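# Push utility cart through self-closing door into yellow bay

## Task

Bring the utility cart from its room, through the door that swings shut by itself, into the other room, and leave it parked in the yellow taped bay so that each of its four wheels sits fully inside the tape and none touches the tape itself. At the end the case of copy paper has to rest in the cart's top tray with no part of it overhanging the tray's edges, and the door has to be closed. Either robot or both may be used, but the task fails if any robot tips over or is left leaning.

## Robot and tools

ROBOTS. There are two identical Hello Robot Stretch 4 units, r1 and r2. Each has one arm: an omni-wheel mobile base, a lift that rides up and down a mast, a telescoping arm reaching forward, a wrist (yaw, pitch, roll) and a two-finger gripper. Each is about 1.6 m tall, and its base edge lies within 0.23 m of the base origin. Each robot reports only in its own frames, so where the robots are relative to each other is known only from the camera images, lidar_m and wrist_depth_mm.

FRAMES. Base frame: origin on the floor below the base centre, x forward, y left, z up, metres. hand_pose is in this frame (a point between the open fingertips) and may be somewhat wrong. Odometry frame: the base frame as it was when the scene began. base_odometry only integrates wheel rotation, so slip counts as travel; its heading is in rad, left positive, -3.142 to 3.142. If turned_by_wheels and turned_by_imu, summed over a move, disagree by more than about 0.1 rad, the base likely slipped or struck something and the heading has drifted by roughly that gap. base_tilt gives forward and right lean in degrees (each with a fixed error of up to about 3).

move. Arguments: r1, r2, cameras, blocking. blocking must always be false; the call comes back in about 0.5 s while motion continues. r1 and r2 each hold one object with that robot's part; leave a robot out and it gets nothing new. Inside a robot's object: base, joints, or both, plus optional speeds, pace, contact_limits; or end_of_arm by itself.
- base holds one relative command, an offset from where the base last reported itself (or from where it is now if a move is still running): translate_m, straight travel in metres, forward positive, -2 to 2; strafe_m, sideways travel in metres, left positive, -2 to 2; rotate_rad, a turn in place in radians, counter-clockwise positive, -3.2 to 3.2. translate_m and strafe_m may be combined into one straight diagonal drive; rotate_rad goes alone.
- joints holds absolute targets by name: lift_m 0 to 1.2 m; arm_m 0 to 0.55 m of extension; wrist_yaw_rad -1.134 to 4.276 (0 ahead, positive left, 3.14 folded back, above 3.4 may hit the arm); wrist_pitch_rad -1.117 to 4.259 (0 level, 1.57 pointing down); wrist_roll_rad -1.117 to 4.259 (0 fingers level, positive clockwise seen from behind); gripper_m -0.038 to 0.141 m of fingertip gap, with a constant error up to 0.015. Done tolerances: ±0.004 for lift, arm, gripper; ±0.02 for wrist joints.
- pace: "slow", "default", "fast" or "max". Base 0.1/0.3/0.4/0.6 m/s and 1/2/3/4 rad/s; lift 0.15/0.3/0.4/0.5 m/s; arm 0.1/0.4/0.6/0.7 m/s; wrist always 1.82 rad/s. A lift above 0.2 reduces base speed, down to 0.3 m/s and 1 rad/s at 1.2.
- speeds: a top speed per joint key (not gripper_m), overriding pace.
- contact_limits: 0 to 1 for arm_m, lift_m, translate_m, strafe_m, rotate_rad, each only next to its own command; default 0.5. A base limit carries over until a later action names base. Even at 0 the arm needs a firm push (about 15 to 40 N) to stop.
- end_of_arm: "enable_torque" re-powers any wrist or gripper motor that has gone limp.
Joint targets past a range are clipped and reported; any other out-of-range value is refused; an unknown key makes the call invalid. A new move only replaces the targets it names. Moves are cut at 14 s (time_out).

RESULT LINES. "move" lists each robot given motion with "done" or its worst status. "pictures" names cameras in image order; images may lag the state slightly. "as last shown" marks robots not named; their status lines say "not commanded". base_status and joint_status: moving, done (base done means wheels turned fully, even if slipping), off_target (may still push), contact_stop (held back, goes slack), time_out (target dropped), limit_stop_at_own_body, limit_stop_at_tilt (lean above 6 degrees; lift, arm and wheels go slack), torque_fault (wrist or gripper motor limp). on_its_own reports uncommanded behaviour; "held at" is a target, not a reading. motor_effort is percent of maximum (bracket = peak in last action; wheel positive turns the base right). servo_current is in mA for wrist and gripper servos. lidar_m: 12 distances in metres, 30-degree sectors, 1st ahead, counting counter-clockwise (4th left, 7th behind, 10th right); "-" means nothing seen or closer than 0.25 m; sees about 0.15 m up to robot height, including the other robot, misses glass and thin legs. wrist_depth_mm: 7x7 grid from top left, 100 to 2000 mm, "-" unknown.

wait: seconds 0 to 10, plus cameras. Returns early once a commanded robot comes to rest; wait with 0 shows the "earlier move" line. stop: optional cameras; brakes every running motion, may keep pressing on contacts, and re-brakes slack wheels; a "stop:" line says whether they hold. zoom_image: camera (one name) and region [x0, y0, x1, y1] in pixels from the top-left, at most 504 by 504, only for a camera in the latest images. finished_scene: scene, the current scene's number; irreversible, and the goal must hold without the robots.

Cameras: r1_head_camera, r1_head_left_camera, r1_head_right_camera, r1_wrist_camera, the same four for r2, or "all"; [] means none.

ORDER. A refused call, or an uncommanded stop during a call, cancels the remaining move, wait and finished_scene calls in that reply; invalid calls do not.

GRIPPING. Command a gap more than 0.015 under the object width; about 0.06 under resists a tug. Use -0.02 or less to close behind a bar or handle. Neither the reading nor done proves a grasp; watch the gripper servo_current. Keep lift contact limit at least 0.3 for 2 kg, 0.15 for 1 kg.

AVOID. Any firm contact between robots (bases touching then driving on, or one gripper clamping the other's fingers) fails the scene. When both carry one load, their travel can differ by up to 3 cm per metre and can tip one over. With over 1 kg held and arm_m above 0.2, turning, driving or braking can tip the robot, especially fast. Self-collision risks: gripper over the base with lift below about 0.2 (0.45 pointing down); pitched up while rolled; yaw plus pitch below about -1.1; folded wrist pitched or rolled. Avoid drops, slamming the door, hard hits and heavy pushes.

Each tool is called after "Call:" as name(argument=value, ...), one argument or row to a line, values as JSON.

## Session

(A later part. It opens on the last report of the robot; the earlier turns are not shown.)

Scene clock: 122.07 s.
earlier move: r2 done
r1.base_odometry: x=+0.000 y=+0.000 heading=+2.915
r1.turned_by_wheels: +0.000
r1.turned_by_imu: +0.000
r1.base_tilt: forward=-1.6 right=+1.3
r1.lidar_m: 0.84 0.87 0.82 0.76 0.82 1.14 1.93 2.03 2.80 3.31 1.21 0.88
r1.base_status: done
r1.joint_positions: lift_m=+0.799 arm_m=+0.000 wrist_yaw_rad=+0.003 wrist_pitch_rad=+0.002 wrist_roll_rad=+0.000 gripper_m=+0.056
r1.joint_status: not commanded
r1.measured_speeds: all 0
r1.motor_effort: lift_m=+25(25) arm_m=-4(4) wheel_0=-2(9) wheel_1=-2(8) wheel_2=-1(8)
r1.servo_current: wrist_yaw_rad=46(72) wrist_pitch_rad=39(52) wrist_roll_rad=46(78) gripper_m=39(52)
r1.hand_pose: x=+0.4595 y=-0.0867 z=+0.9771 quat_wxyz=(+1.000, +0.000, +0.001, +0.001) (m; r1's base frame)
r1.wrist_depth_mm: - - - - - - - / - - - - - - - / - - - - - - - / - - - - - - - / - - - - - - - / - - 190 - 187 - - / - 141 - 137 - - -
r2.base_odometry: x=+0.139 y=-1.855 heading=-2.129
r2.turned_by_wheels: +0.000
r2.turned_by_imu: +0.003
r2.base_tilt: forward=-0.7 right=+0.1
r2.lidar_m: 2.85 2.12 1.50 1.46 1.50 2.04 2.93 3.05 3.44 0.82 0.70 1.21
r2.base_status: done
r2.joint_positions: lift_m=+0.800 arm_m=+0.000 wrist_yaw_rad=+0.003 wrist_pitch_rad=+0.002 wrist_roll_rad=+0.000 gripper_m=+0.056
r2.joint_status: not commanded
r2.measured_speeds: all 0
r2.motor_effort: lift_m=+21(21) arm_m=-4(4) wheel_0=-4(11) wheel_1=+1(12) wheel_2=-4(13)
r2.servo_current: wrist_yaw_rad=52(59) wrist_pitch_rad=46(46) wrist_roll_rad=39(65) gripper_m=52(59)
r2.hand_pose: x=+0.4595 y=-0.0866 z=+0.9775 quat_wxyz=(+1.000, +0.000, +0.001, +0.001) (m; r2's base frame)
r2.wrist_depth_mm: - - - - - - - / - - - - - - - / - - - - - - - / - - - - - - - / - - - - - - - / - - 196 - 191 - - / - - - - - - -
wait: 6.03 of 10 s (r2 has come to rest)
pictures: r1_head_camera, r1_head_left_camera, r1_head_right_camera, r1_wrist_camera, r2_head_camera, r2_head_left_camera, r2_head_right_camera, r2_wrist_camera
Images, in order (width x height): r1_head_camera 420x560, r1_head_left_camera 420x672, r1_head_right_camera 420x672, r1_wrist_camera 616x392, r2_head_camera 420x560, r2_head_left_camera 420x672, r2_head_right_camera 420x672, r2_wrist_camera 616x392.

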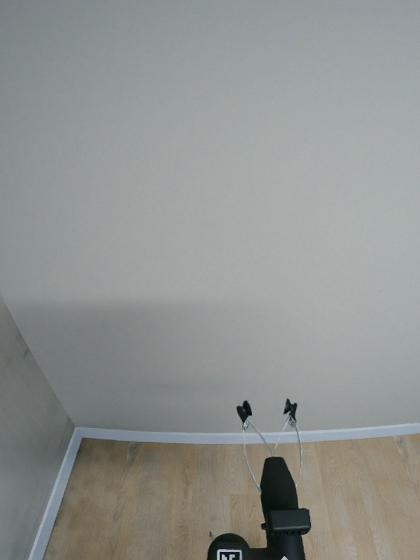

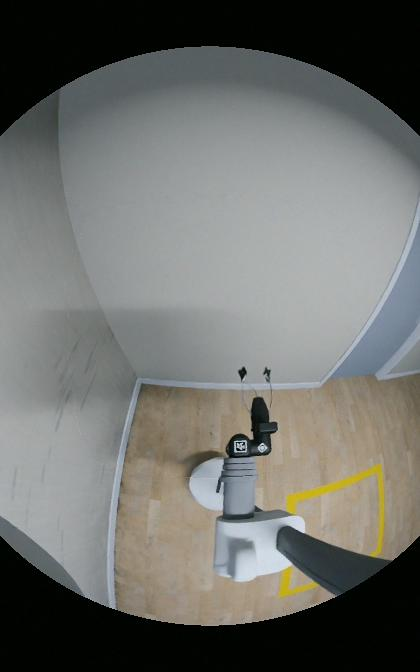

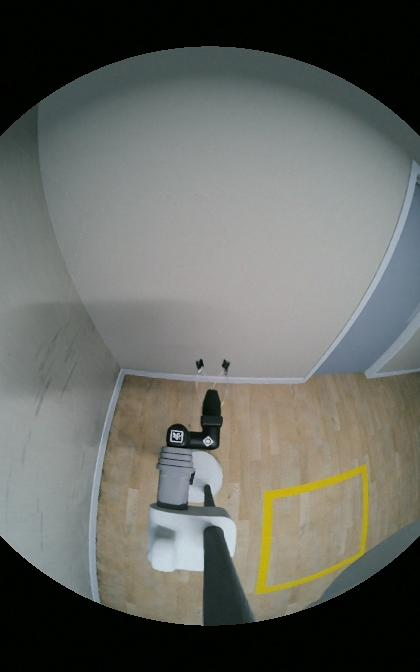

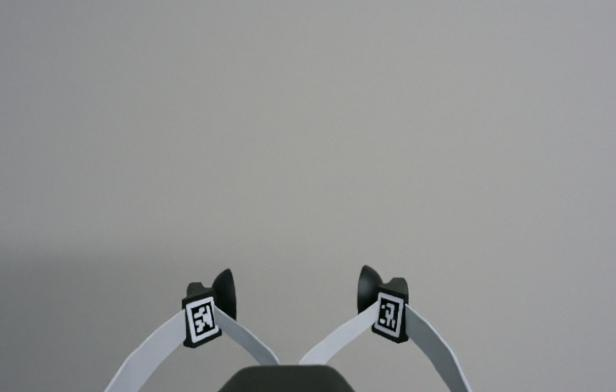

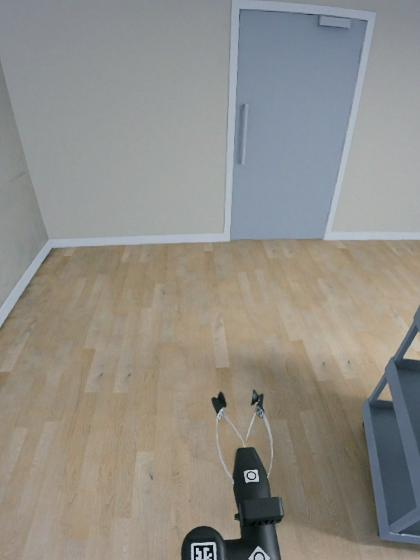

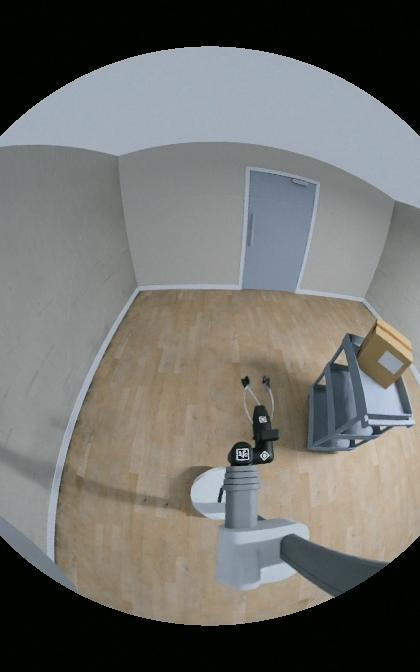

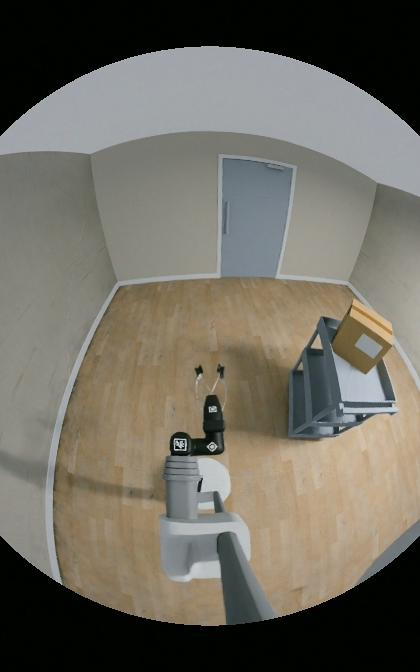

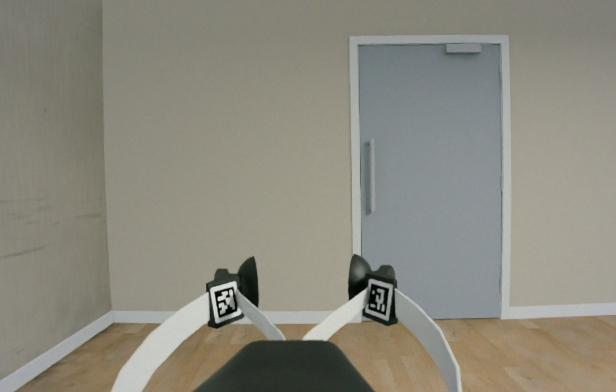

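Call:
move(
  blocking=false,
  r1={"base":{"strafe_m":-1.28}},
  r2={"base":{"translate_m":1.8,"strafe_m":-0.44},"joints":{"gripper_m":0.1,"lift_m":0.9,"arm_m":0.1}},
  cameras=[],
)

Call:
wait(
  seconds=10,
  cameras=[],
)

Call:
wait(
  seconds=10,
  cameras=["r1_head_camera","r1_head_left_camera","r1_wrist_camera","r2_head_camera","r2_wrist_camera"],
)

Scene clock: 134.67 s.
move: r1 moving; r2 moving
r1.base_odometry: x=+0.008 y=+0.035 heading=+2.915
r1.turned_by_wheels: +0.000
r1.turned_by_imu: +0.000
r1.base_tilt: forward=-1.6 right=+1.3
r1.lidar_m: 0.83 0.89 0.85 0.82 0.86 1.18 1.93 2.04 2.78 3.28 1.22 0.89
r1.base_status: strafe_m moving
r1.joint_positions: lift_m=+0.799 arm_m=+0.000 wrist_yaw_rad=+0.003 wrist_pitch_rad=+0.002 wrist_roll_rad=+0.000 gripper_m=+0.056
r1.joint_status: not commanded
r1.measured_speeds: translate_m=+0.000 strafe_m=-0.140 rotate_rad=+0.001 lift_m=+0.000 arm_m=+0.000 wrist_yaw_rad=+0.000 wrist_pitch_rad=+0.000 wrist_roll_rad=+0.000
r1.motor_effort: lift_m=+25(25) arm_m=-4(4) wheel_0=+10(10) wheel_1=-6(9) wheel_2=-1(1)
r1.servo_current: wrist_yaw_rad=59(59) wrist_pitch_rad=39(52) wrist_roll_rad=46(59) gripper_m=33(46)
r1.hand_pose: x=+0.4595 y=-0.0867 z=+0.9771 quat_wxyz=(+1.000, +0.000, +0.001, +0.001) (m; r1's base frame)
r1.wrist_depth_mm: - - - - - - - / - - - - - - - / - - - - - - - / - - - - - - - / - - - - - - - / - - 191 - 187 - - / - 141 - 136 - - -
r2.base_odometry: x=+0.116 y=-1.877 heading=-2.129
r2.turned_by_wheels: +0.000
r2.turned_by_imu: +0.001
r2.base_tilt: forward=-0.7 right=+0.1
r2.lidar_m: 2.84 2.11 1.50 1.46 1.52 2.03 2.98 3.04 3.43 0.72 0.70 1.21
r2.base_status: translate_m moving; strafe_m moving
r2.joint_positions: lift_m=+0.838 arm_m=+0.050 wrist_yaw_rad=+0.003 wrist_pitch_rad=+0.002 wrist_roll_rad=+0.000 gripper_m=+0.075
r2.joint_status: lift_m moving; arm_m moving; gripper_m moving
r2.measured_speeds: translate_m=+0.120 strafe_m=-0.029 rotate_rad=+0.000 lift_m=+0.146 arm_m=+0.195 wrist_yaw_rad=+0.000 wrist_pitch_rad=+0.000 wrist_roll_rad=+0.000
r2.motor_effort: lift_m=+24(25) arm_m=+2(9) wheel_0=+7(11) wheel_1=+6(7) wheel_2=-12(13)
r2.servo_current: wrist_yaw_rad=46(52) wrist_pitch_rad=46(46) wrist_roll_rad=52(65) gripper_m=98(98)
r2.hand_pose: x=+0.5100 y=-0.0867 z=+1.0154 quat_wxyz=(+1.000, +0.000, +0.001, +0.001) (m; r2's base frame)
r2.wrist_depth_mm: - - - - - - - / - - - - - - - / - - - - - - - / - - - - - - - / - - - - - - - / - - 190 - 190 - - / - - - - - - -
pictures: none
No camera images: "cameras" was empty.

Scene clock: 139.77 s.
earlier move: r1 done; r2 moving
r1.base_odometry: x=+0.287 y=+1.247 heading=+2.915
r1.turned_by_wheels: +0.000
r1.turned_by_imu: -0.006
r1.base_tilt: forward=-1.6 right=+1.3
r1.lidar_m: 0.85 0.86 1.20 2.06 2.12 2.02 1.93 2.04 2.77 2.66 1.21 0.95
r1.base_status: done
r1.joint_positions: lift_m=+0.800 arm_m=+0.000 wrist_yaw_rad=+0.003 wrist_pitch_rad=+0.002 wrist_roll_rad=+0.000 gripper_m=+0.056
r1.joint_status: not commanded
r1.measured_speeds: all 0
r1.motor_effort: lift_m=+24(25) arm_m=-4(4) wheel_0=+2(13) wheel_1=-1(11) wheel_2=+0(2)
r1.servo_current: wrist_yaw_rad=46(65) wrist_pitch_rad=39(52) wrist_roll_rad=59(72) gripper_m=46(52)
r1.hand_pose: x=+0.4595 y=-0.0867 z=+0.9772 quat_wxyz=(+1.000, +0.000, +0.001, +0.001) (m; r1's base frame)
r1.wrist_depth_mm: - 668 - - - - - / - 676 - - - - - / - 676 - - - - - / - 668 - - - - - / - 676 - - - - - / - 640 190 - 187 - - / - 164 - 137 - - -
r2.base_odometry: x=-0.939 y=-2.907 heading=-2.129
r2.turned_by_wheels: +0.000
r2.turned_by_imu: +0.002
r2.base_tilt: forward=-0.7 right=+0.1
r2.lidar_m: 1.37 1.46 1.94 1.83 1.91 2.60 - 0.75 0.88 2.88 2.07 1.49
r2.base_status: translate_m moving; strafe_m moving
r2.joint_positions: lift_m=+0.900 arm_m=+0.100 wrist_yaw_rad=+0.003 wrist_pitch_rad=+0.002 wrist_roll_rad=+0.000 gripper_m=+0.100
r2.joint_status: all done
r2.measured_speeds: translate_m=+0.292 strafe_m=-0.072 rotate_rad=+0.003 lift_m=+0.000 arm_m=+0.000 wrist_yaw_rad=+0.000 wrist_pitch_rad=+0.000 wrist_roll_rad=+0.000
r2.motor_effort: lift_m=+21(25) arm_m=+7(9) wheel_0=+5(12) wheel_1=+6(7) wheel_2=-9(14)
r2.servo_current: wrist_yaw_rad=52(65) wrist_pitch_rad=39(46) wrist_roll_rad=46(65) gripper_m=59(98)
r2.hand_pose: x=+0.5593 y=-0.0867 z=+1.0775 quat_wxyz=(+1.000, +0.000, +0.001, +0.001) (m; r2's base frame)
r2.wrist_depth_mm: - - - - - - - / - - - - - - - / - - - - - - - / - - - - - - - / - - - 1118 - - - / - - 187 1118 185 - - / - - - - - - -
wait: 5.10 of 10 s (r1 has come to rest)
pictures: none
No camera images: "cameras" was empty.

Scene clock: 141.80 s.
earlier move: r2 done
r1.base_odometry: x=+0.287 y=+1.247 heading=+2.915
r1.turned_by_wheels: +0.000
r1.turned_by_imu: +0.000
r1.base_tilt: forward=-1.6 right=+1.3
r1.lidar_m: 0.87 0.85 1.21 2.04 2.14 2.02 1.92 2.02 2.77 2.68 1.21 0.97
r1.base_status: done
r1.joint_positions: lift_m=+0.800 arm_m=+0.000 wrist_yaw_rad=+0.003 wrist_pitch_rad=+0.002 wrist_roll_rad=+0.000 gripper_m=+0.056
r1.joint_status: not commanded
r1.measured_speeds: all 0
r1.motor_effort: lift_m=+24(25) arm_m=-4(4) wheel_0=+2(13) wheel_1=-1(11) wheel_2=+0(2)
r1.servo_current: wrist_yaw_rad=59(65) wrist_pitch_rad=46(52) wrist_roll_rad=52(78) gripper_m=39(52)
r1.hand_pose: x=+0.4595 y=-0.0867 z=+0.9772 quat_wxyz=(+1.000, +0.000, +0.001, +0.001) (m; r1's base frame)
r1.wrist_depth_mm: - 676 - - - - - / - 676 - - - - - / - 661 - - - - - / - 668 - - - - - / - 676 - - - - - / - 640 190 - 187 - - / - 164 - 136 - - -
r2.base_odometry: x=-1.187 y=-3.149 heading=-2.129
r2.turned_by_wheels: +0.000
r2.turned_by_imu: +0.001
r2.base_tilt: forward=-0.7 right=+0.0
r2.lidar_m: 1.02 1.15 1.56 1.90 1.99 2.71 1.30 1.00 2.96 2.83 1.61 1.16
r2.base_status: done
r2.joint_positions: lift_m=+0.900 arm_m=+0.100 wrist_yaw_rad=+0.003 wrist_pitch_rad=+0.002 wrist_roll_rad=+0.000 gripper_m=+0.100
r2.joint_status: all done
r2.measured_speeds: all 0
r2.motor_effort: lift_m=+21(25) arm_m=+7(9) wheel_0=+2(12) wheel_1=+3(7) wheel_2=-3(14)
r2.servo_current: wrist_yaw_rad=52(65) wrist_pitch_rad=39(46) wrist_roll_rad=39(65) gripper_m=52(98)
r2.hand_pose: x=+0.5593 y=-0.0867 z=+1.0775 quat_wxyz=(+1.000, +0.000, +0.001, +0.001) (m; r2's base frame)
r2.wrist_depth_mm: - - - - - - - / - - - - - - - / - - - - - - - / - - - 707 - - - / - - - 707 - - - / - - 193 707 185 - - / - - - - - - -
wait: 2.03 of 10 s (r2 has come to rest)
pictures: r1_head_camera, r1_head_left_camera, r1_wrist_camera, r2_head_camera, r2_wrist_camera
Images, in order (width x height): r1_head_camera 420x560, r1_head_left_camera 420x672, r1_wrist_camera 616x392, r2_head_camera 420x560, r2_wrist_camera 616x392.

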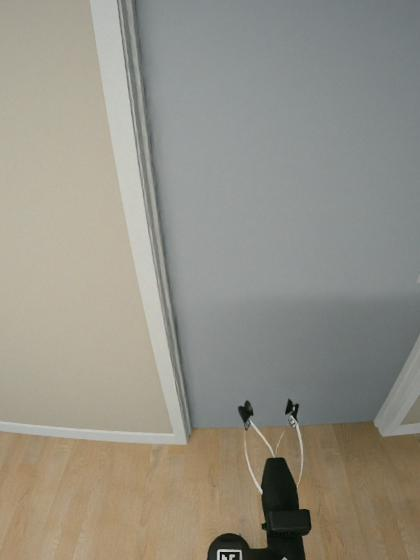

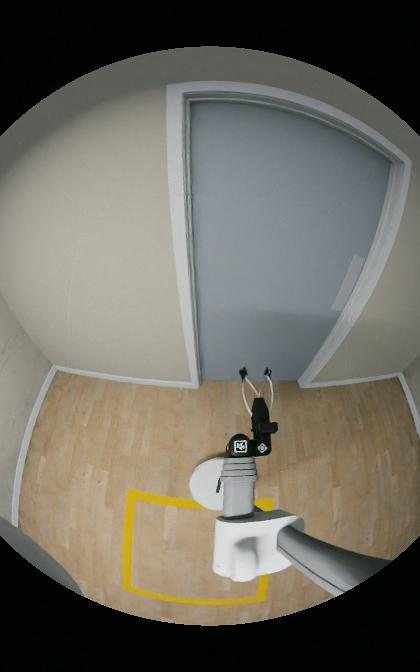

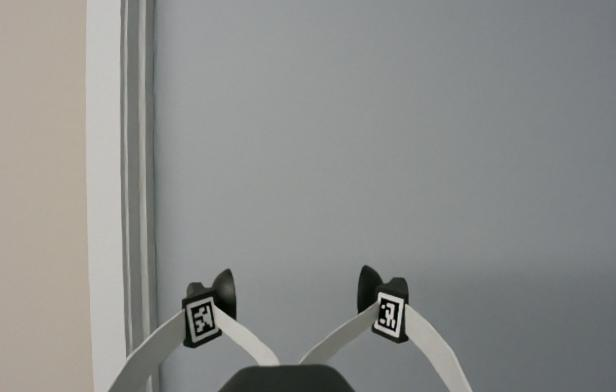

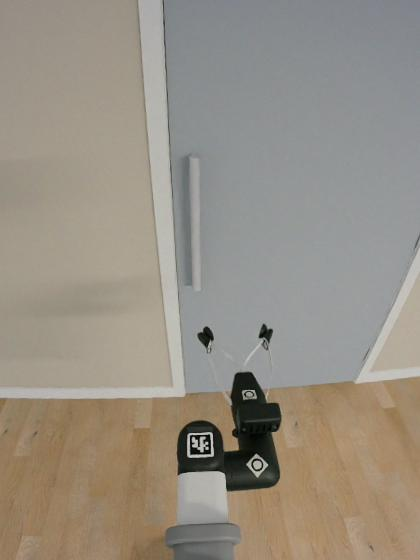

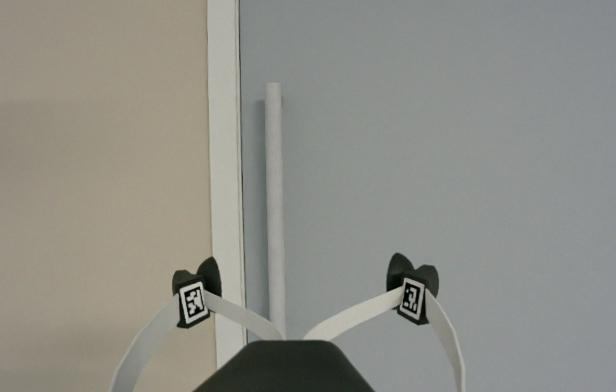

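Call:
move(
  blocking=false,
  r2={"base":{"translate_m":0.3,"strafe_m":0.05}},
  cameras=[],
)

Call:
wait(
  seconds=5,
  cameras=["r2_head_camera","r2_wrist_camera"],
)

Scene clock: 148.70 s.
move: r2 moving
r1: as last shown
r1.lidar_m: 0.83 0.86 1.22 2.04 2.13 2.03 1.93 2.03 2.76 2.67 1.18 0.95
r1.motor_effort: lift_m=+24(24) arm_m=-4(4) wheel_0=+2(2) wheel_1=-1(1) wheel_2=+0(0)
r1.servo_current: wrist_yaw_rad=39(59) wrist_pitch_rad=46(46) wrist_roll_rad=33(59) gripper_m=39(46)
r1.wrist_depth_mm: - 676 - - - - - / - 668 - - - - - / - 668 - - - - - / - 676 - - - - - / - 676 - - - - - / - 640 190 - 187 - - / - 164 - 137 - - -
r2.base_odometry: x=-1.199 y=-3.178 heading=-2.129
r2.turned_by_wheels: +0.000
r2.turned_by_imu: +0.001
r2.base_tilt: forward=-0.7 right=+0.0
r2.lidar_m: 1.00 1.12 1.51 1.92 1.99 2.71 1.31 1.03 2.97 2.83 1.55 1.12
r2.base_status: translate_m moving; strafe_m moving
r2.joint_positions: lift_m=+0.900 arm_m=+0.100 wrist_yaw_rad=+0.003 wrist_pitch_rad=+0.002 wrist_roll_rad=+0.000 gripper_m=+0.100
r2.joint_status: not commanded
r2.measured_speeds: translate_m=+0.121 strafe_m=+0.018 rotate_rad=-0.001 lift_m=+0.000 arm_m=+0.000 wrist_yaw_rad=+0.000 wrist_pitch_rad=+0.000 wrist_roll_rad=+0.000
r2.motor_effort: lift_m=+21(21) arm_m=+7(7) wheel_0=+3(8) wheel_1=+8(10) wheel_2=-12(12)
r2.servo_current: wrist_yaw_rad=46(65) wrist_pitch_rad=39(46) wrist_roll_rad=46(52) gripper_m=46(59)
r2.hand_pose: x=+0.5593 y=-0.0867 z=+1.0775 quat_wxyz=(+1.000, +0.000, +0.001, +0.001) (m; r2's base frame)
r2.wrist_depth_mm: - - - - - - - / - - - - - - - / - - - - - - - / - - - - - - - / - - - 683 - - - / - - 190 683 185 - - / - - - - - - -
pictures: none
No camera images: "cameras" was empty.

Scene clock: 150.67 s.
earlier move: r2 done
r1.base_odometry: x=+0.287 y=+1.247 heading=+2.915
r1.turned_by_wheels: +0.000
r1.turned_by_imu: +0.000
r1.base_tilt: forward=-1.6 right=+1.3
r1.lidar_m: 0.83 0.86 1.21 2.03 2.14 2.03 1.92 2.03 2.78 2.66 1.20 0.97
r1.base_status: not commanded
r1.joint_positions: lift_m=+0.800 arm_m=+0.000 wrist_yaw_rad=+0.003 wrist_pitch_rad=+0.002 wrist_roll_rad=+0.000 gripper_m=+0.056
r1.joint_status: not commanded
r1.measured_speeds: all 0
r1.motor_effort: lift_m=+24(24) arm_m=-4(4) wheel_0=+1(2) wheel_1=-1(1) wheel_2=+0(0)
r1.servo_current: wrist_yaw_rad=39(65) wrist_pitch_rad=39(52) wrist_roll_rad=46(65) gripper_m=39(46)
r1.hand_pose: x=+0.4595 y=-0.0867 z=+0.9772 quat_wxyz=(+1.000, +0.000, +0.001, +0.001) (m; r1's base frame)
r1.wrist_depth_mm: - 668 - - - - - / - 668 - - - - - / - 668 - - - - - / - 668 - - - - - / - 676 - - - - - / - 634 190 - 187 - - / - 164 - 137 - - -
r2.base_odometry: x=-1.304 y=-3.430 heading=-2.128
r2.turned_by_wheels: +0.000
r2.turned_by_imu: +0.000
r2.base_tilt: forward=-0.7 right=+0.1
r2.lidar_m: 0.72 0.82 1.15 1.87 1.95 2.63 1.51 1.27 2.99 2.87 1.16 0.84
r2.base_status: done
r2.joint_positions: lift_m=+0.900 arm_m=+0.100 wrist_yaw_rad=+0.003 wrist_pitch_rad=+0.002 wrist_roll_rad=+0.000 gripper_m=+0.100
r2.joint_status: not commanded
r2.measured_speeds: all 0
r2.motor_effort: lift_m=+21(21) arm_m=+7(8) wheel_0=+3(10) wheel_1=+3(10) wheel_2=-2(14)
r2.servo_current: wrist_yaw_rad=39(65) wrist_pitch_rad=46(46) wrist_roll_rad=46(65) gripper_m=59(59)
r2.hand_pose: x=+0.5593 y=-0.0867 z=+1.0775 quat_wxyz=(+1.000, +0.000, +0.001, +0.001) (m; r2's base frame)
r2.wrist_depth_mm: 477 473 462 394 - - - / 484 473 466 397 - - - / 484 480 466 402 - - - / - 480 469 402 - - - / - - 473 404 - - - / - - 195 399 185 - - / - - 477 - - - -
wait: 1.97 of 5 s (r2 has come to rest)
pictures: r2_head_camera, r2_wrist_camera
Images, in order (width x height): r2_head_camera 420x560, r2_wrist_camera 616x392.

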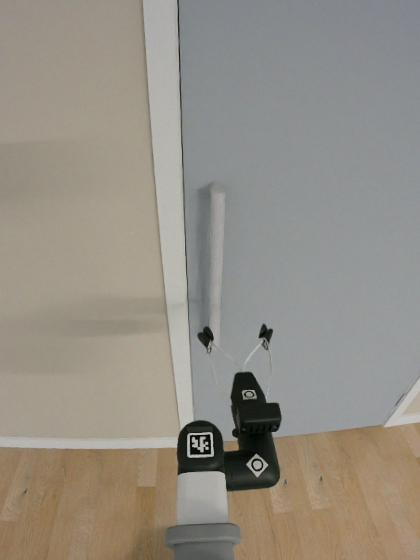

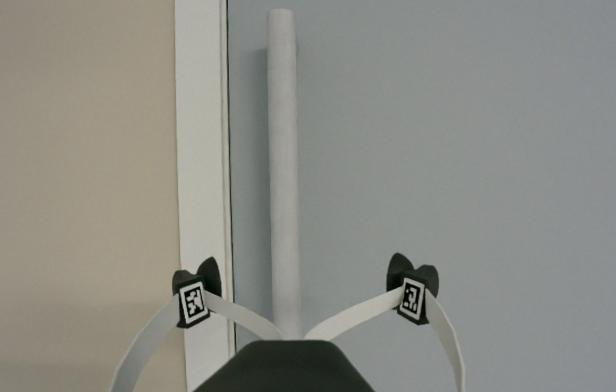

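Call:
move(
  blocking=false,
  r2={"base":{"strafe_m":0.015},"joints":{"arm_m":0.225},"contact_limits":{"arm_m":0.2}},
  cameras=[],
)

Call:
wait(
  seconds=5,
  cameras=["r2_head_camera","r2_wrist_camera"],
)

Call:
zoom_image(
  camera="r2_head_camera",
  region=[150, 150, 330, 480],
)

Scene clock: 169.07 s.
move: r2 moving
r1: as last shown
r1.lidar_m: 0.88 0.85 1.22 2.04 2.13 2.03 1.93 2.03 2.79 2.66 1.21 0.96
r1.motor_effort: lift_m=+24(24) arm_m=-4(4) wheel_0=+2(2) wheel_1=-1(1) wheel_2=+0(0)
r1.servo_current: wrist_yaw_rad=46(65) wrist_pitch_rad=39(46) wrist_roll_rad=33(59) gripper_m=39(46)
r1.wrist_depth_mm: - 676 - - - - - / - 668 - - - - - / - 676 - - - - - / - 668 - - - - - / - 668 - - - - - / - 640 190 - 187 - - / - 164 - 137 - - -
r2.base_odometry: x=-1.291 y=-3.438 heading=-2.129
r2.turned_by_wheels: +0.000
r2.turned_by_imu: +0.001
r2.base_tilt: forward=-0.7 right=+0.1
r2.lidar_m: 0.75 0.83 1.11 1.86 1.92 2.62 1.55 1.29 3.01 2.88 1.17 0.83
r2.base_status: strafe_m moving
r2.joint_positions: lift_m=+0.900 arm_m=+0.151 wrist_yaw_rad=+0.002 wrist_pitch_rad=+0.002 wrist_roll_rad=+0.000 gripper_m=+0.100
r2.joint_status: arm_m moving
r2.measured_speeds: translate_m=+0.000 strafe_m=+0.000 rotate_rad=+0.000 lift_m=+0.000 arm_m=+0.195 wrist_yaw_rad=+0.000 wrist_pitch_rad=+0.000 wrist_roll_rad=+0.000
r2.motor_effort: lift_m=+21(21) arm_m=+11(14) wheel_0=+0(11) wheel_1=+4(10) wheel_2=+1(2)
r2.servo_current: wrist_yaw_rad=59(59) wrist_pitch_rad=46(46) wrist_roll_rad=46(52) gripper_m=46(52)
r2.contact_limits: arm_m 0.2
r2.hand_pose: x=+0.6100 y=-0.0867 z=+1.0775 quat_wxyz=(+1.000, +0.000, +0.001, +0.001) (m; r2's base frame)
r2.wrist_depth_mm: 433 427 413 345 - - - / 433 433 413 - - - - / 433 430 418 349 - - - / 439 433 421 351 - - - / 442 439 424 353 - - - / 445 442 193 355 185 - - / 442 442 430 - - - -
pictures: none
No camera images: "cameras" was empty.

Scene clock: 169.97 s.
earlier move: r2 done
r1.base_odometry: x=+0.287 y=+1.247 heading=+2.915
r1.turned_by_wheels: +0.000
r1.turned_by_imu: +0.000
r1.base_tilt: forward=-1.6 right=+1.3
r1.lidar_m: 0.86 0.87 1.20 2.03 2.11 2.01 1.93 2.03 2.78 2.67 1.16 0.96
r1.base_status: not commanded
r1.joint_positions: lift_m=+0.800 arm_m=+0.000 wrist_yaw_rad=+0.003 wrist_pitch_rad=+0.002 wrist_roll_rad=+0.000 gripper_m=+0.056
r1.joint_status: not commanded
r1.measured_speeds: all 0
r1.motor_effort: lift_m=+24(24) arm_m=-4(4) wheel_0=+2(2) wheel_1=-1(1) wheel_2=+0(0)
r1.servo_current: wrist_yaw_rad=39(65) wrist_pitch_rad=52(52) wrist_roll_rad=59(65) gripper_m=39(52)
r1.hand_pose: x=+0.4595 y=-0.0867 z=+0.9772 quat_wxyz=(+1.000, +0.000, +0.001, +0.001) (m; r1's base frame)
r1.wrist_depth_mm: - 668 - - - - - / - 676 - - - - - / - 676 - - - - - / - 676 - - - - - / - 676 - - - - - / - 634 190 - 187 - - / - 164 - 136 - - -
r2.base_odometry: x=-1.291 y=-3.438 heading=-2.129
r2.turned_by_wheels: +0.000
r2.turned_by_imu: +0.000
r2.base_tilt: forward=-0.7 right=+0.0
r2.lidar_m: 0.72 0.84 1.13 1.86 1.94 2.62 1.54 1.32 3.04 2.85 1.14 0.84
r2.base_status: done
r2.joint_positions: lift_m=+0.900 arm_m=+0.225 wrist_yaw_rad=+0.002 wrist_pitch_rad=+0.002 wrist_roll_rad=+0.000 gripper_m=+0.100
r2.joint_status: all done
r2.measured_speeds: all 0
r2.motor_effort: lift_m=+21(21) arm_m=+7(14) wheel_0=-4(11) wheel_1=+3(10) wheel_2=+0(2)
r2.servo_current: wrist_yaw_rad=46(59) wrist_pitch_rad=39(46) wrist_roll_rad=52(59) gripper_m=52(59)
r2.contact_limits: arm_m 0.2
r2.hand_pose: x=+0.6843 y=-0.0867 z=+1.0775 quat_wxyz=(+1.000, +0.000, +0.001, +0.001) (m; r2's base frame)
r2.wrist_depth_mm: 353 349 349 343 343 343 340 / 355 353 349 345 343 343 342 / 357 353 353 273 347 343 345 / 359 357 353 349 351 347 347 / 362 359 353 286 351 351 347 / 364 362 197 281 197 351 351 / 366 362 347 - 355 353 353
wait: 0.90 of 5 s (r2 has come to rest)
pictures: r2_head_camera, r2_wrist_camera
Images, in order (width x height): r2_head_camera 420x560, r2_wrist_camera 616x392.

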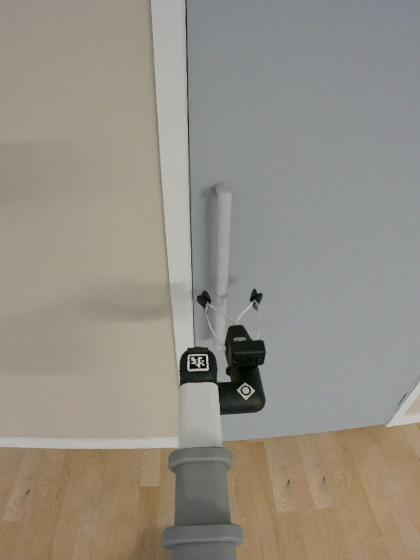

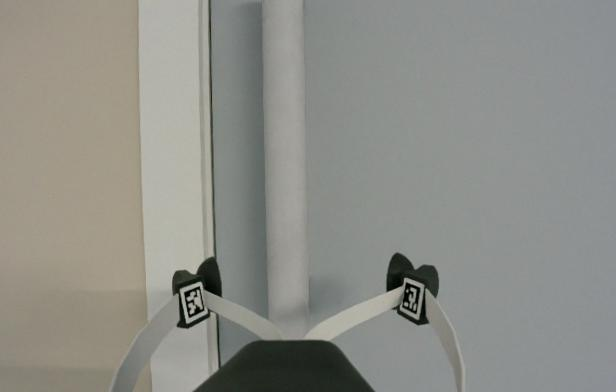

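Scaled by 1.527 from the camera's 420x560 image, which has a finer 1200x1600 frame.

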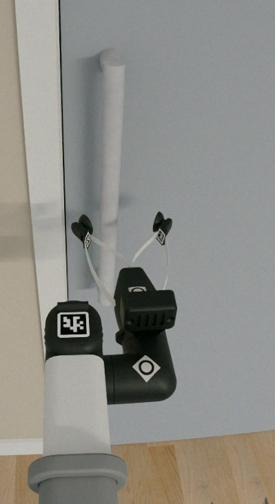

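Call:
move(
  blocking=false,
  r2={"base":{"strafe_m":0.014},"joints":{"arm_m":0.3},"contact_limits":{"arm_m":0.1}},
  cameras=[],
)

Call:
wait(
  seconds=5,
  cameras=["r2_head_camera","r2_wrist_camera"],
)

Call:
zoom_image(
  camera="r2_head_camera",
  region=[150, 180, 330, 400],
)

Scene clock: 177.07 s.
move: r2 moving
r1: as last shown
r1.lidar_m: 0.88 0.87 1.20 2.05 2.13 2.02 1.91 2.03 2.77 2.66 1.21 0.95
r1.motor_effort: lift_m=+24(24) arm_m=-4(4) wheel_0=+2(2) wheel_1=+0(1) wheel_2=+0(0)
r1.servo_current: wrist_yaw_rad=65(65) wrist_pitch_rad=46(46) wrist_roll_rad=46(59) gripper_m=39(46)
r1.wrist_depth_mm: - 668 - - - - - / - 676 - - - - - / - 676 - - - - - / - 676 - - - - - / - 676 - - - - - / - 634 190 - 187 - - / - 164 - 137 - - -
r2.base_odometry: x=-1.279 y=-3.445 heading=-2.128
r2.turned_by_wheels: +0.000
r2.turned_by_imu: +0.001
r2.base_tilt: forward=-0.7 right=+0.0
r2.lidar_m: 0.74 0.83 1.13 1.85 1.93 2.63 1.61 1.29 3.04 2.88 1.15 0.81
r2.base_status: strafe_m moving
r2.joint_positions: lift_m=+0.900 arm_m=+0.274 wrist_yaw_rad=+0.002 wrist_pitch_rad=+0.002 wrist_roll_rad=+0.000 gripper_m=+0.100
r2.joint_status: arm_m moving
r2.measured_speeds: translate_m=+0.000 strafe_m=+0.000 rotate_rad=+0.000 lift_m=+0.000 arm_m=+0.152 wrist_yaw_rad=+0.000 wrist_pitch_rad=+0.000 wrist_roll_rad=+0.000
r2.motor_effort: lift_m=+21(21) arm_m=+8(11) wheel_0=-1(11) wheel_1=+4(11) wheel_2=+1(1)
r2.servo_current: wrist_yaw_rad=46(59) wrist_pitch_rad=39(46) wrist_roll_rad=46(59) gripper_m=46(52)
r2.contact_limits: arm_m 0.1
r2.hand_pose: x=+0.7330 y=-0.0867 z=+1.0775 quat_wxyz=(+1.000, +0.000, +0.001, +0.001) (m; r2's base frame)
r2.wrist_depth_mm: 304 290 301 233 298 298 296 / 306 291 304 232 300 298 297 / 307 294 304 232 304 300 300 / 310 297 306 232 303 303 300 / 314 297 309 233 304 304 304 / 312 314 199 231 197 304 304 / 315 314 300 - 309 307 307
pictures: none
No camera images: "cameras" was empty.

Scene clock: 177.70 s.
earlier move: r2 done
r1.base_odometry: x=+0.287 y=+1.247 heading=+2.915
r1.turned_by_wheels: +0.000
r1.turned_by_imu: +0.000
r1.base_tilt: forward=-1.6 right=+1.3
r1.lidar_m: 0.86 0.84 1.22 2.04 2.12 1.99 1.94 2.03 2.75 2.65 1.18 0.93
r1.base_status: not commanded
r1.joint_positions: lift_m=+0.800 arm_m=+0.000 wrist_yaw_rad=+0.003 wrist_pitch_rad=+0.002 wrist_roll_rad=+0.000 gripper_m=+0.056
r1.joint_status: not commanded
r1.measured_speeds: all 0
r1.motor_effort: lift_m=+24(24) arm_m=-4(4) wheel_0=+2(2) wheel_1=-1(1) wheel_2=+0(0)
r1.servo_current: wrist_yaw_rad=59(65) wrist_pitch_rad=46(52) wrist_roll_rad=39(65) gripper_m=33(46)
r1.hand_pose: x=+0.4595 y=-0.0867 z=+0.9772 quat_wxyz=(+1.000, +0.000, +0.001, +0.001) (m; r1's base frame)
r1.wrist_depth_mm: - 661 - - - - - / - 668 - - - - - / - 668 - - - - - / - 676 - - - - - / - 676 - - - - - / - 634 190 - 187 - - / - 164 - 136 - - -
r2.base_odometry: x=-1.279 y=-3.445 heading=-2.128
r2.turned_by_wheels: +0.000
r2.turned_by_imu: +0.000
r2.base_tilt: forward=-0.7 right=+0.1
r2.lidar_m: 0.73 0.84 1.14 1.83 1.92 2.61 1.60 1.31 2.99 2.89 1.15 0.82
r2.base_status: done
r2.joint_positions: lift_m=+0.900 arm_m=+0.300 wrist_yaw_rad=+0.002 wrist_pitch_rad=+0.002 wrist_roll_rad=+0.000 gripper_m=+0.100
r2.joint_status: all done
r2.measured_speeds: all 0
r2.motor_effort: lift_m=+21(21) arm_m=+7(12) wheel_0=-3(11) wheel_1=+4(11) wheel_2=+0(1)
r2.servo_current: wrist_yaw_rad=52(59) wrist_pitch_rad=46(46) wrist_roll_rad=39(65) gripper_m=46(52)
r2.contact_limits: arm_m 0.1
r2.hand_pose: x=+0.7593 y=-0.0867 z=+1.0775 quat_wxyz=(+1.000, +0.000, +0.001, +0.001) (m; r2's base frame)
r2.wrist_depth_mm: 276 262 273 198 270 270 267 / 278 264 276 200 273 270 270 / 279 265 278 202 273 272 270 / 282 267 279 203 276 276 272 / 285 268 281 203 276 276 274 / 285 270 204 199 196 277 276 / 289 271 276 - 281 277 277
wait: 0.63 of 5 s (r2 has come to rest)
pictures: r2_head_camera, r2_wrist_camera
Images, in order (width x height): r2_head_camera 420x560, r2_wrist_camera 616x392.

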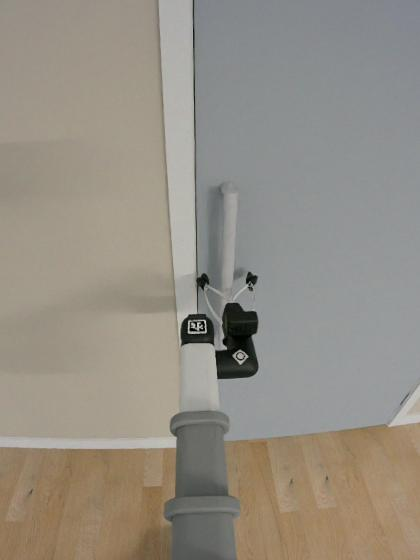

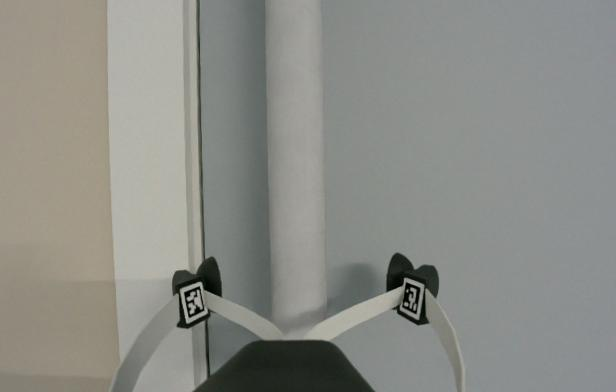

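Scaled by 2.291 from the camera's 420x560 image, which has a finer 1200x1600 frame.

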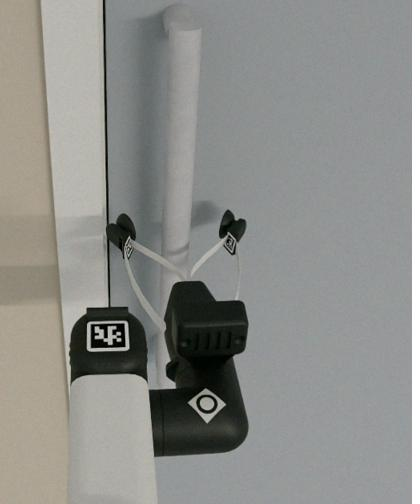

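Call:
move(
  blocking=false,
  r2={"joints":{"arm_m":0.32},"contact_limits":{"arm_m":0.0}},
  cameras=[],
)

Call:
wait(
  seconds=5,
  cameras=["r2_head_camera","r2_head_right_camera","r2_wrist_camera"],
)

Call:
zoom_image(
  camera="r2_head_camera",
  region=[170, 200, 290, 330],
)

Call:
zoom_image(
  camera="r2_head_right_camera",
  region=[140, 200, 290, 400],
)

Scene clock: 185.03 s.
move: r2 moving
r1: as last shown
r1.base_tilt: forward=-1.6 right=+1.2
r1.lidar_m: 0.87 0.88 1.21 2.03 2.14 2.01 1.92 2.01 2.78 2.66 1.20 0.95
r1.motor_effort: lift_m=+24(24) arm_m=-4(4) wheel_0=+2(2) wheel_1=+0(1) wheel_2=+0(0)
r1.servo_current: wrist_yaw_rad=46(72) wrist_pitch_rad=39(46) wrist_roll_rad=39(59) gripper_m=39(46)
r1.wrist_depth_mm: - 676 - - - - - / - 668 - - - - - / - 676 - - - - - / - 683 - - - - - / - 676 - - - - - / - 640 191 - 188 - - / - 164 - 137 - - -
r2.base_odometry: x=-1.279 y=-3.445 heading=-2.128
r2.turned_by_wheels: +0.000
r2.turned_by_imu: +0.000
r2.base_tilt: forward=-0.7 right=+0.0
r2.lidar_m: 0.74 0.84 1.13 1.83 1.93 2.60 1.63 1.30 3.00 2.88 1.20 0.84
r2.base_status: not commanded
r2.joint_positions: lift_m=+0.900 arm_m=+0.320 wrist_yaw_rad=+0.002 wrist_pitch_rad=+0.002 wrist_roll_rad=+0.000 gripper_m=+0.100
r2.joint_status: arm_m moving
r2.measured_speeds: all 0
r2.motor_effort: lift_m=+21(21) arm_m=+8(14) wheel_0=-3(4) wheel_1=+4(5) wheel_2=+0(0)
r2.servo_current: wrist_yaw_rad=46(52) wrist_pitch_rad=39(46) wrist_roll_rad=46(59) gripper_m=52(59)
r2.contact_limits: arm_m 0
r2.hand_pose: x=+0.7793 y=-0.0867 z=+1.0775 quat_wxyz=(+1.000, +0.000, +0.001, +0.001) (m; r2's base frame)
r2.wrist_depth_mm: 257 241 255 177 251 250 249 / 259 244 257 183 253 251 249 / 260 243 257 179 255 252 252 / 262 246 258 180 255 254 252 / 263 249 259 178 256 256 254 / 265 250 204 179 197 257 256 / 266 251 264 - 260 259 258
pictures: none
No camera images: "cameras" was empty.

Scene clock: 185.27 s.
earlier move: r2 done
r1.base_odometry: x=+0.287 y=+1.247 heading=+2.915
r1.turned_by_wheels: +0.000
r1.turned_by_imu: +0.000
r1.base_tilt: forward=-1.6 right=+1.2
r1.lidar_m: 0.87 0.87 1.20 2.04 2.15 2.01 1.92 2.05 2.77 2.66 1.18 0.96
r1.base_status: not commanded
r1.joint_positions: lift_m=+0.800 arm_m=+0.000 wrist_yaw_rad=+0.003 wrist_pitch_rad=+0.002 wrist_roll_rad=+0.000 gripper_m=+0.056
r1.joint_status: not commanded
r1.measured_speeds: all 0
r1.motor_effort: lift_m=+24(24) arm_m=-4(4) wheel_0=+2(2) wheel_1=-1(1) wheel_2=+0(0)
r1.servo_current: wrist_yaw_rad=46(72) wrist_pitch_rad=39(46) wrist_roll_rad=59(59) gripper_m=46(46)
r1.hand_pose: x=+0.4595 y=-0.0867 z=+0.9772 quat_wxyz=(+1.000, +0.000, +0.001, +0.001) (m; r1's base frame)
r1.wrist_depth_mm: - 668 - - - - - / - 668 - - - - - / - 676 - - - - - / - 676 - - - - - / - 676 - - - - - / - 647 189 - 187 - - / - 164 - 137 - - -
r2.base_odometry: x=-1.279 y=-3.445 heading=-2.128
r2.turned_by_wheels: +0.000
r2.turned_by_imu: +0.000
r2.base_tilt: forward=-0.7 right=+0.1
r2.lidar_m: 0.74 0.84 1.14 1.83 1.92 2.61 1.60 1.30 3.03 2.90 1.17 0.83
r2.base_status: not commanded
r2.joint_positions: lift_m=+0.900 arm_m=+0.320 wrist_yaw_rad=+0.002 wrist_pitch_rad=+0.002 wrist_roll_rad=+0.000 gripper_m=+0.100
r2.joint_status: all done
r2.measured_speeds: all 0
r2.motor_effort: lift_m=+21(21) arm_m=+7(14) wheel_0=-3(4) wheel_1=+4(5) wheel_2=+0(0)
r2.servo_current: wrist_yaw_rad=65(65) wrist_pitch_rad=39(46) wrist_roll_rad=52(59) gripper_m=46(59)
r2.contact_limits: arm_m 0
r2.hand_pose: x=+0.7793 y=-0.0867 z=+1.0775 quat_wxyz=(+1.000, +0.000, +0.001, +0.001) (m; r2's base frame)
r2.wrist_depth_mm: 257 243 254 176 250 250 249 / 258 244 256 182 253 250 250 / 260 245 258 178 254 253 251 / 262 246 258 180 255 255 253 / 263 249 260 179 258 255 254 / 265 249 204 179 197 257 256 / 267 252 264 - 260 257 257
wait: 0.23 of 5 s (r2 has come to rest)
pictures: r2_head_camera, r2_head_right_camera, r2_wrist_camera
Images, in order (width x height): r2_head_camera 420x560, r2_head_right_camera 420x672, r2_wrist_camera 616x392.

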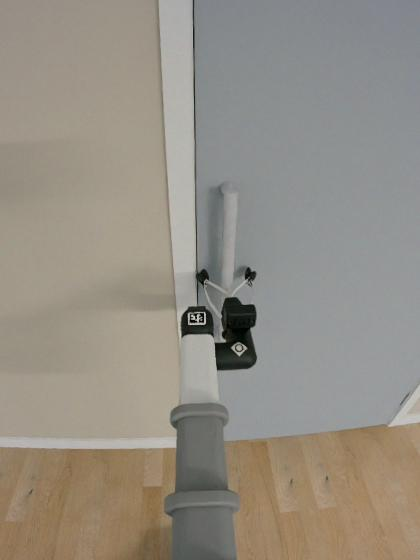

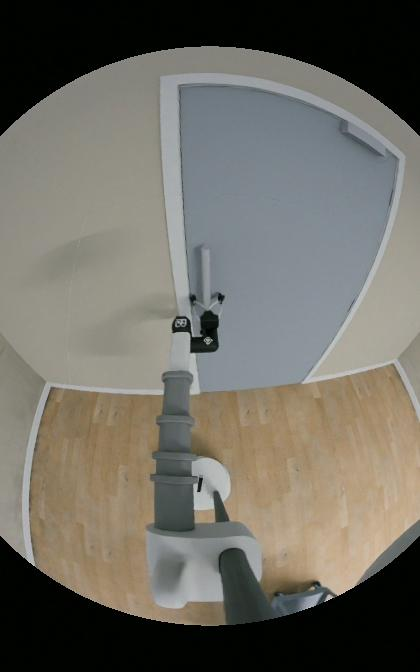

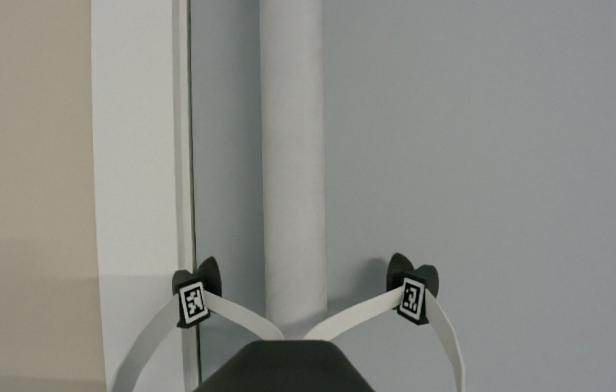

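Scaled by 3.877 from the camera's 420x560 image, which has a finer 1200x1600 frame.

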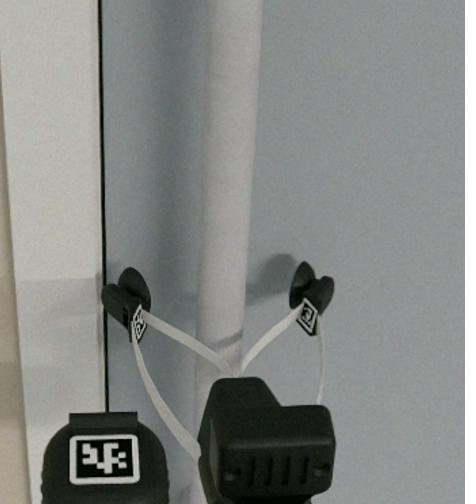

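Scaled by 2.520 from the camera's 420x672 image, which has a finer 600x960 frame.

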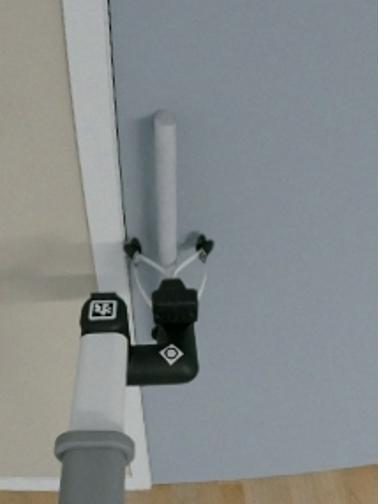

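Call:
move(
  blocking=false,
  r2={"joints":{"arm_m":0.34},"contact_limits":{"arm_m":0.0}},
  cameras=[],
)

Call:
wait(
  seconds=5,
  cameras=["r2_head_camera","r2_wrist_camera"],
)

Call:
zoom_image(
  camera="r2_head_camera",
  region=[170, 200, 290, 330],
)

Scene clock: 190.47 s.
move: r2 contact_stop
r1: as last shown
r1.base_tilt: forward=-1.6 right=+1.3
r1.lidar_m: 0.84 0.85 1.20 2.03 2.14 2.01 1.93 2.01 2.77 2.67 1.19 0.97
r1.servo_current: wrist_yaw_rad=46(59) wrist_pitch_rad=39(52) wrist_roll_rad=39(52) gripper_m=46(46)
r1.wrist_depth_mm: - 661 - - - - - / - 668 - - - - - / - 668 - - - - - / - 661 - - - - - / - 676 - - - - - / - 647 190 - 188 - - / - 164 - 136 - - -
r2.base_odometry: x=-1.279 y=-3.445 heading=-2.129
r2.turned_by_wheels: +0.000
r2.turned_by_imu: +0.001
r2.base_tilt: forward=-0.7 right=+0.1
r2.lidar_m: 0.74 0.83 1.14 1.85 1.91 2.62 1.58 1.30 3.03 2.91 1.14 0.83
r2.base_status: not commanded
r2.joint_positions: lift_m=+0.900 arm_m=+0.337 wrist_yaw_rad=-0.001 wrist_pitch_rad=+0.002 wrist_roll_rad=+0.000 gripper_m=+0.100
r2.joint_status: arm_m contact_stop
r2.measured_speeds: all 0
r2.on_its_own: arm_m is slack since a contact_stop
r2.motor_effort: lift_m=+21(21) arm_m=+0(12) wheel_0=-1(4) wheel_1=+4(4) wheel_2=-4(4)
r2.servo_current: wrist_yaw_rad=46(52) wrist_pitch_rad=39(46) wrist_roll_rad=52(52) gripper_m=52(59)
r2.contact_limits: arm_m 0
r2.hand_pose: x=+0.7965 y=-0.0878 z=+1.0775 quat_wxyz=(+1.000, +0.000, +0.001, -0.001) (m; r2's base frame)
r2.wrist_depth_mm: 240 226 239 163 237 236 236 / 241 228 240 163 239 238 238 / 243 228 241 165 240 240 238 / 245 230 244 166 241 242 241 / 246 231 246 166 243 242 242 / 246 233 206 164 196 243 244 / 248 236 249 - 246 247 245
pictures: none
No camera images: "cameras" was empty.

not run: a stop that you did not command came earlier in this reply.

Scaled by 3.877 from the camera's 420x560 image, which has a finer 1200x1600 frame.

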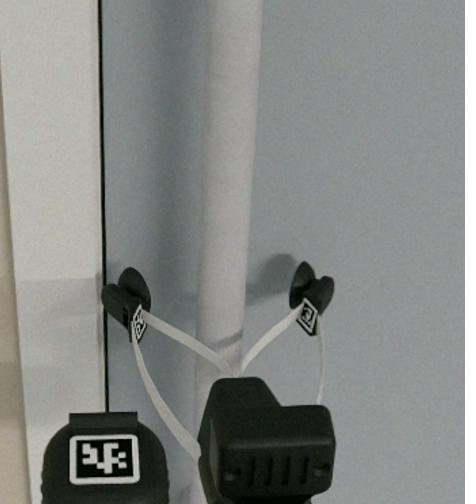

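Call:
move(
  blocking=false,
  r2={"joints":{"arm_m":0.33,"gripper_m":-0.025}},
  cameras=[],
)

Call:
wait(
  seconds=4,
  cameras=["r2_head_camera","r2_wrist_camera"],
)

Call:
zoom_image(
  camera="r2_head_camera",
  region=[170, 200, 290, 330],
)

Scene clock: 195.50 s.
earlier move: r2 contact_stop
move: r2 moving
r1: as last shown
r1.lidar_m: 0.86 0.85 1.23 2.04 2.13 2.02 1.91 2.02 2.78 2.66 1.17 0.96
r1.servo_current: wrist_yaw_rad=59(65) wrist_pitch_rad=46(46) wrist_roll_rad=46(59) gripper_m=39(46)
r1.wrist_depth_mm: - 668 - - - - - / - 668 - - - - - / - 668 - - - - - / - 668 - - - - - / - 676 - - - - - / - 640 190 - 187 - - / - 164 - 137 - - -
r2.base_odometry: x=-1.279 y=-3.445 heading=-2.129
r2.turned_by_wheels: +0.000
r2.turned_by_imu: +0.001
r2.base_tilt: forward=-0.7 right=+0.1
r2.lidar_m: 0.72 0.84 1.14 1.85 1.93 2.59 1.59 1.29 3.03 2.89 1.18 0.85
r2.base_status: not commanded
r2.joint_positions: lift_m=+0.900 arm_m=+0.330 wrist_yaw_rad=-0.001 wrist_pitch_rad=+0.002 wrist_roll_rad=+0.000 gripper_m=+0.083
r2.joint_status: arm_m earlier contact_stop (moved +0.018 of +0.020); arm_m moving; gripper_m moving
r2.measured_speeds: all 0
r2.motor_effort: lift_m=+21(21) arm_m=-8(8) wheel_0=-1(1) wheel_1=+4(4) wheel_2=-4(4)
r2.servo_current: wrist_yaw_rad=52(59) wrist_pitch_rad=39(39) wrist_roll_rad=46(52) gripper_m=111(111)
r2.hand_pose: x=+0.7894 y=-0.0878 z=+1.0775 quat_wxyz=(+1.000, +0.000, +0.001, -0.001) (m; r2's base frame)
r2.wrist_depth_mm: 246 232 245 165 244 242 241 / 247 233 247 166 245 243 242 / 249 235 247 169 246 245 245 / 250 236 248 170 247 246 246 / 251 237 251 171 249 248 247 / 253 239 196 172 192 249 248 / 254 241 253 - 252 251 250
pictures: none
No camera images: "cameras" was empty.

Scene clock: 196.97 s.
earlier move: r2 done
r1.base_odometry: x=+0.287 y=+1.247 heading=+2.915
r1.turned_by_wheels: +0.000
r1.turned_by_imu: +0.000
r1.base_tilt: forward=-1.6 right=+1.2
r1.lidar_m: 0.87 0.86 1.24 2.03 2.15 2.03 1.91 2.06 2.76 2.65 1.17 0.95
r1.base_status: not commanded
r1.joint_positions: lift_m=+0.800 arm_m=+0.000 wrist_yaw_rad=+0.003 wrist_pitch_rad=+0.002 wrist_roll_rad=+0.000 gripper_m=+0.056
r1.joint_status: not commanded
r1.measured_speeds: all 0
r1.motor_effort: lift_m=+24(24) arm_m=-4(4) wheel_0=+1(3) wheel_1=-1(1) wheel_2=+0(0)
r1.servo_current: wrist_yaw_rad=46(65) wrist_pitch_rad=39(52) wrist_roll_rad=46(65) gripper_m=46(46)
r1.hand_pose: x=+0.4595 y=-0.0867 z=+0.9772 quat_wxyz=(+1.000, +0.000, +0.001, +0.001) (m; r1's base frame)
r1.wrist_depth_mm: - 668 - - - - - / - 676 - - - - - / - 668 - - - - - / - 668 - - - - - / - 668 - - - - - / - 640 190 - 187 - - / - 164 - 137 - - -
r2.base_odometry: x=-1.279 y=-3.445 heading=-2.128
r2.turned_by_wheels: +0.000
r2.turned_by_imu: +0.001
r2.base_tilt: forward=-0.6 right=+0.0
r2.lidar_m: 0.73 0.84 1.15 1.85 1.93 2.60 1.59 1.31 3.03 2.89 1.18 0.84
r2.base_status: not commanded
r2.joint_positions: lift_m=+0.900 arm_m=+0.330 wrist_yaw_rad=+0.003 wrist_pitch_rad=+0.002 wrist_roll_rad=+0.000 gripper_m=-0.024
r2.joint_status: all done
r2.measured_speeds: all 0
r2.motor_effort: lift_m=+21(21) arm_m=-7(8) wheel_0=+0(1) wheel_1=+4(5) wheel_2=+1(4)
r2.servo_current: wrist_yaw_rad=39(59) wrist_pitch_rad=46(46) wrist_roll_rad=52(59) gripper_m=111(189)
r2.hand_pose: x=+0.7897 y=-0.0867 z=+1.0775 quat_wxyz=(+1.000, +0.000, +0.001, +0.001) (m; r2's base frame)
r2.wrist_depth_mm: 246 231 244 162 239 236 236 / 249 232 245 163 241 238 236 / 250 235 246 164 242 241 238 / 251 236 247 167 244 242 241 / 253 238 249 167 245 243 242 / 255 238 187 168 181 244 243 / 255 240 252 - 247 246 244
wait: 1.47 of 4 s (r2 has come to rest)
pictures: r2_head_camera, r2_wrist_camera
Images, in order (width x height): r2_head_camera 420x560, r2_wrist_camera 616x392.

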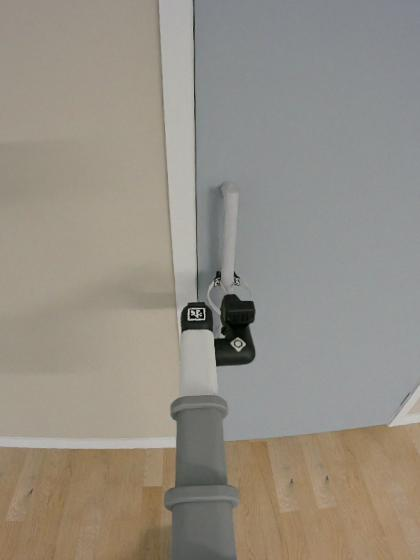

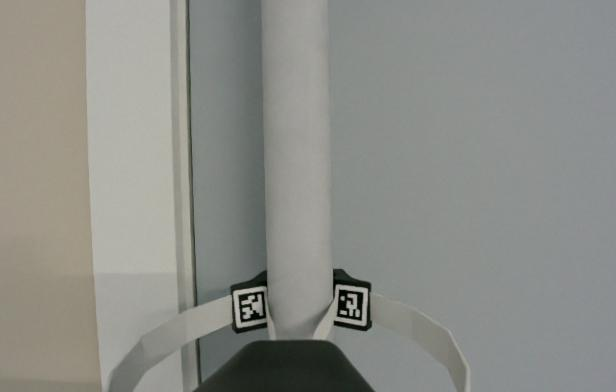

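Scaled by 3.877 from the camera's 420x560 image, which has a finer 1200x1600 frame.

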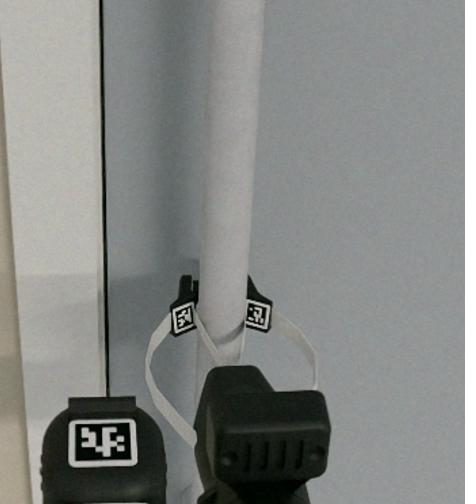

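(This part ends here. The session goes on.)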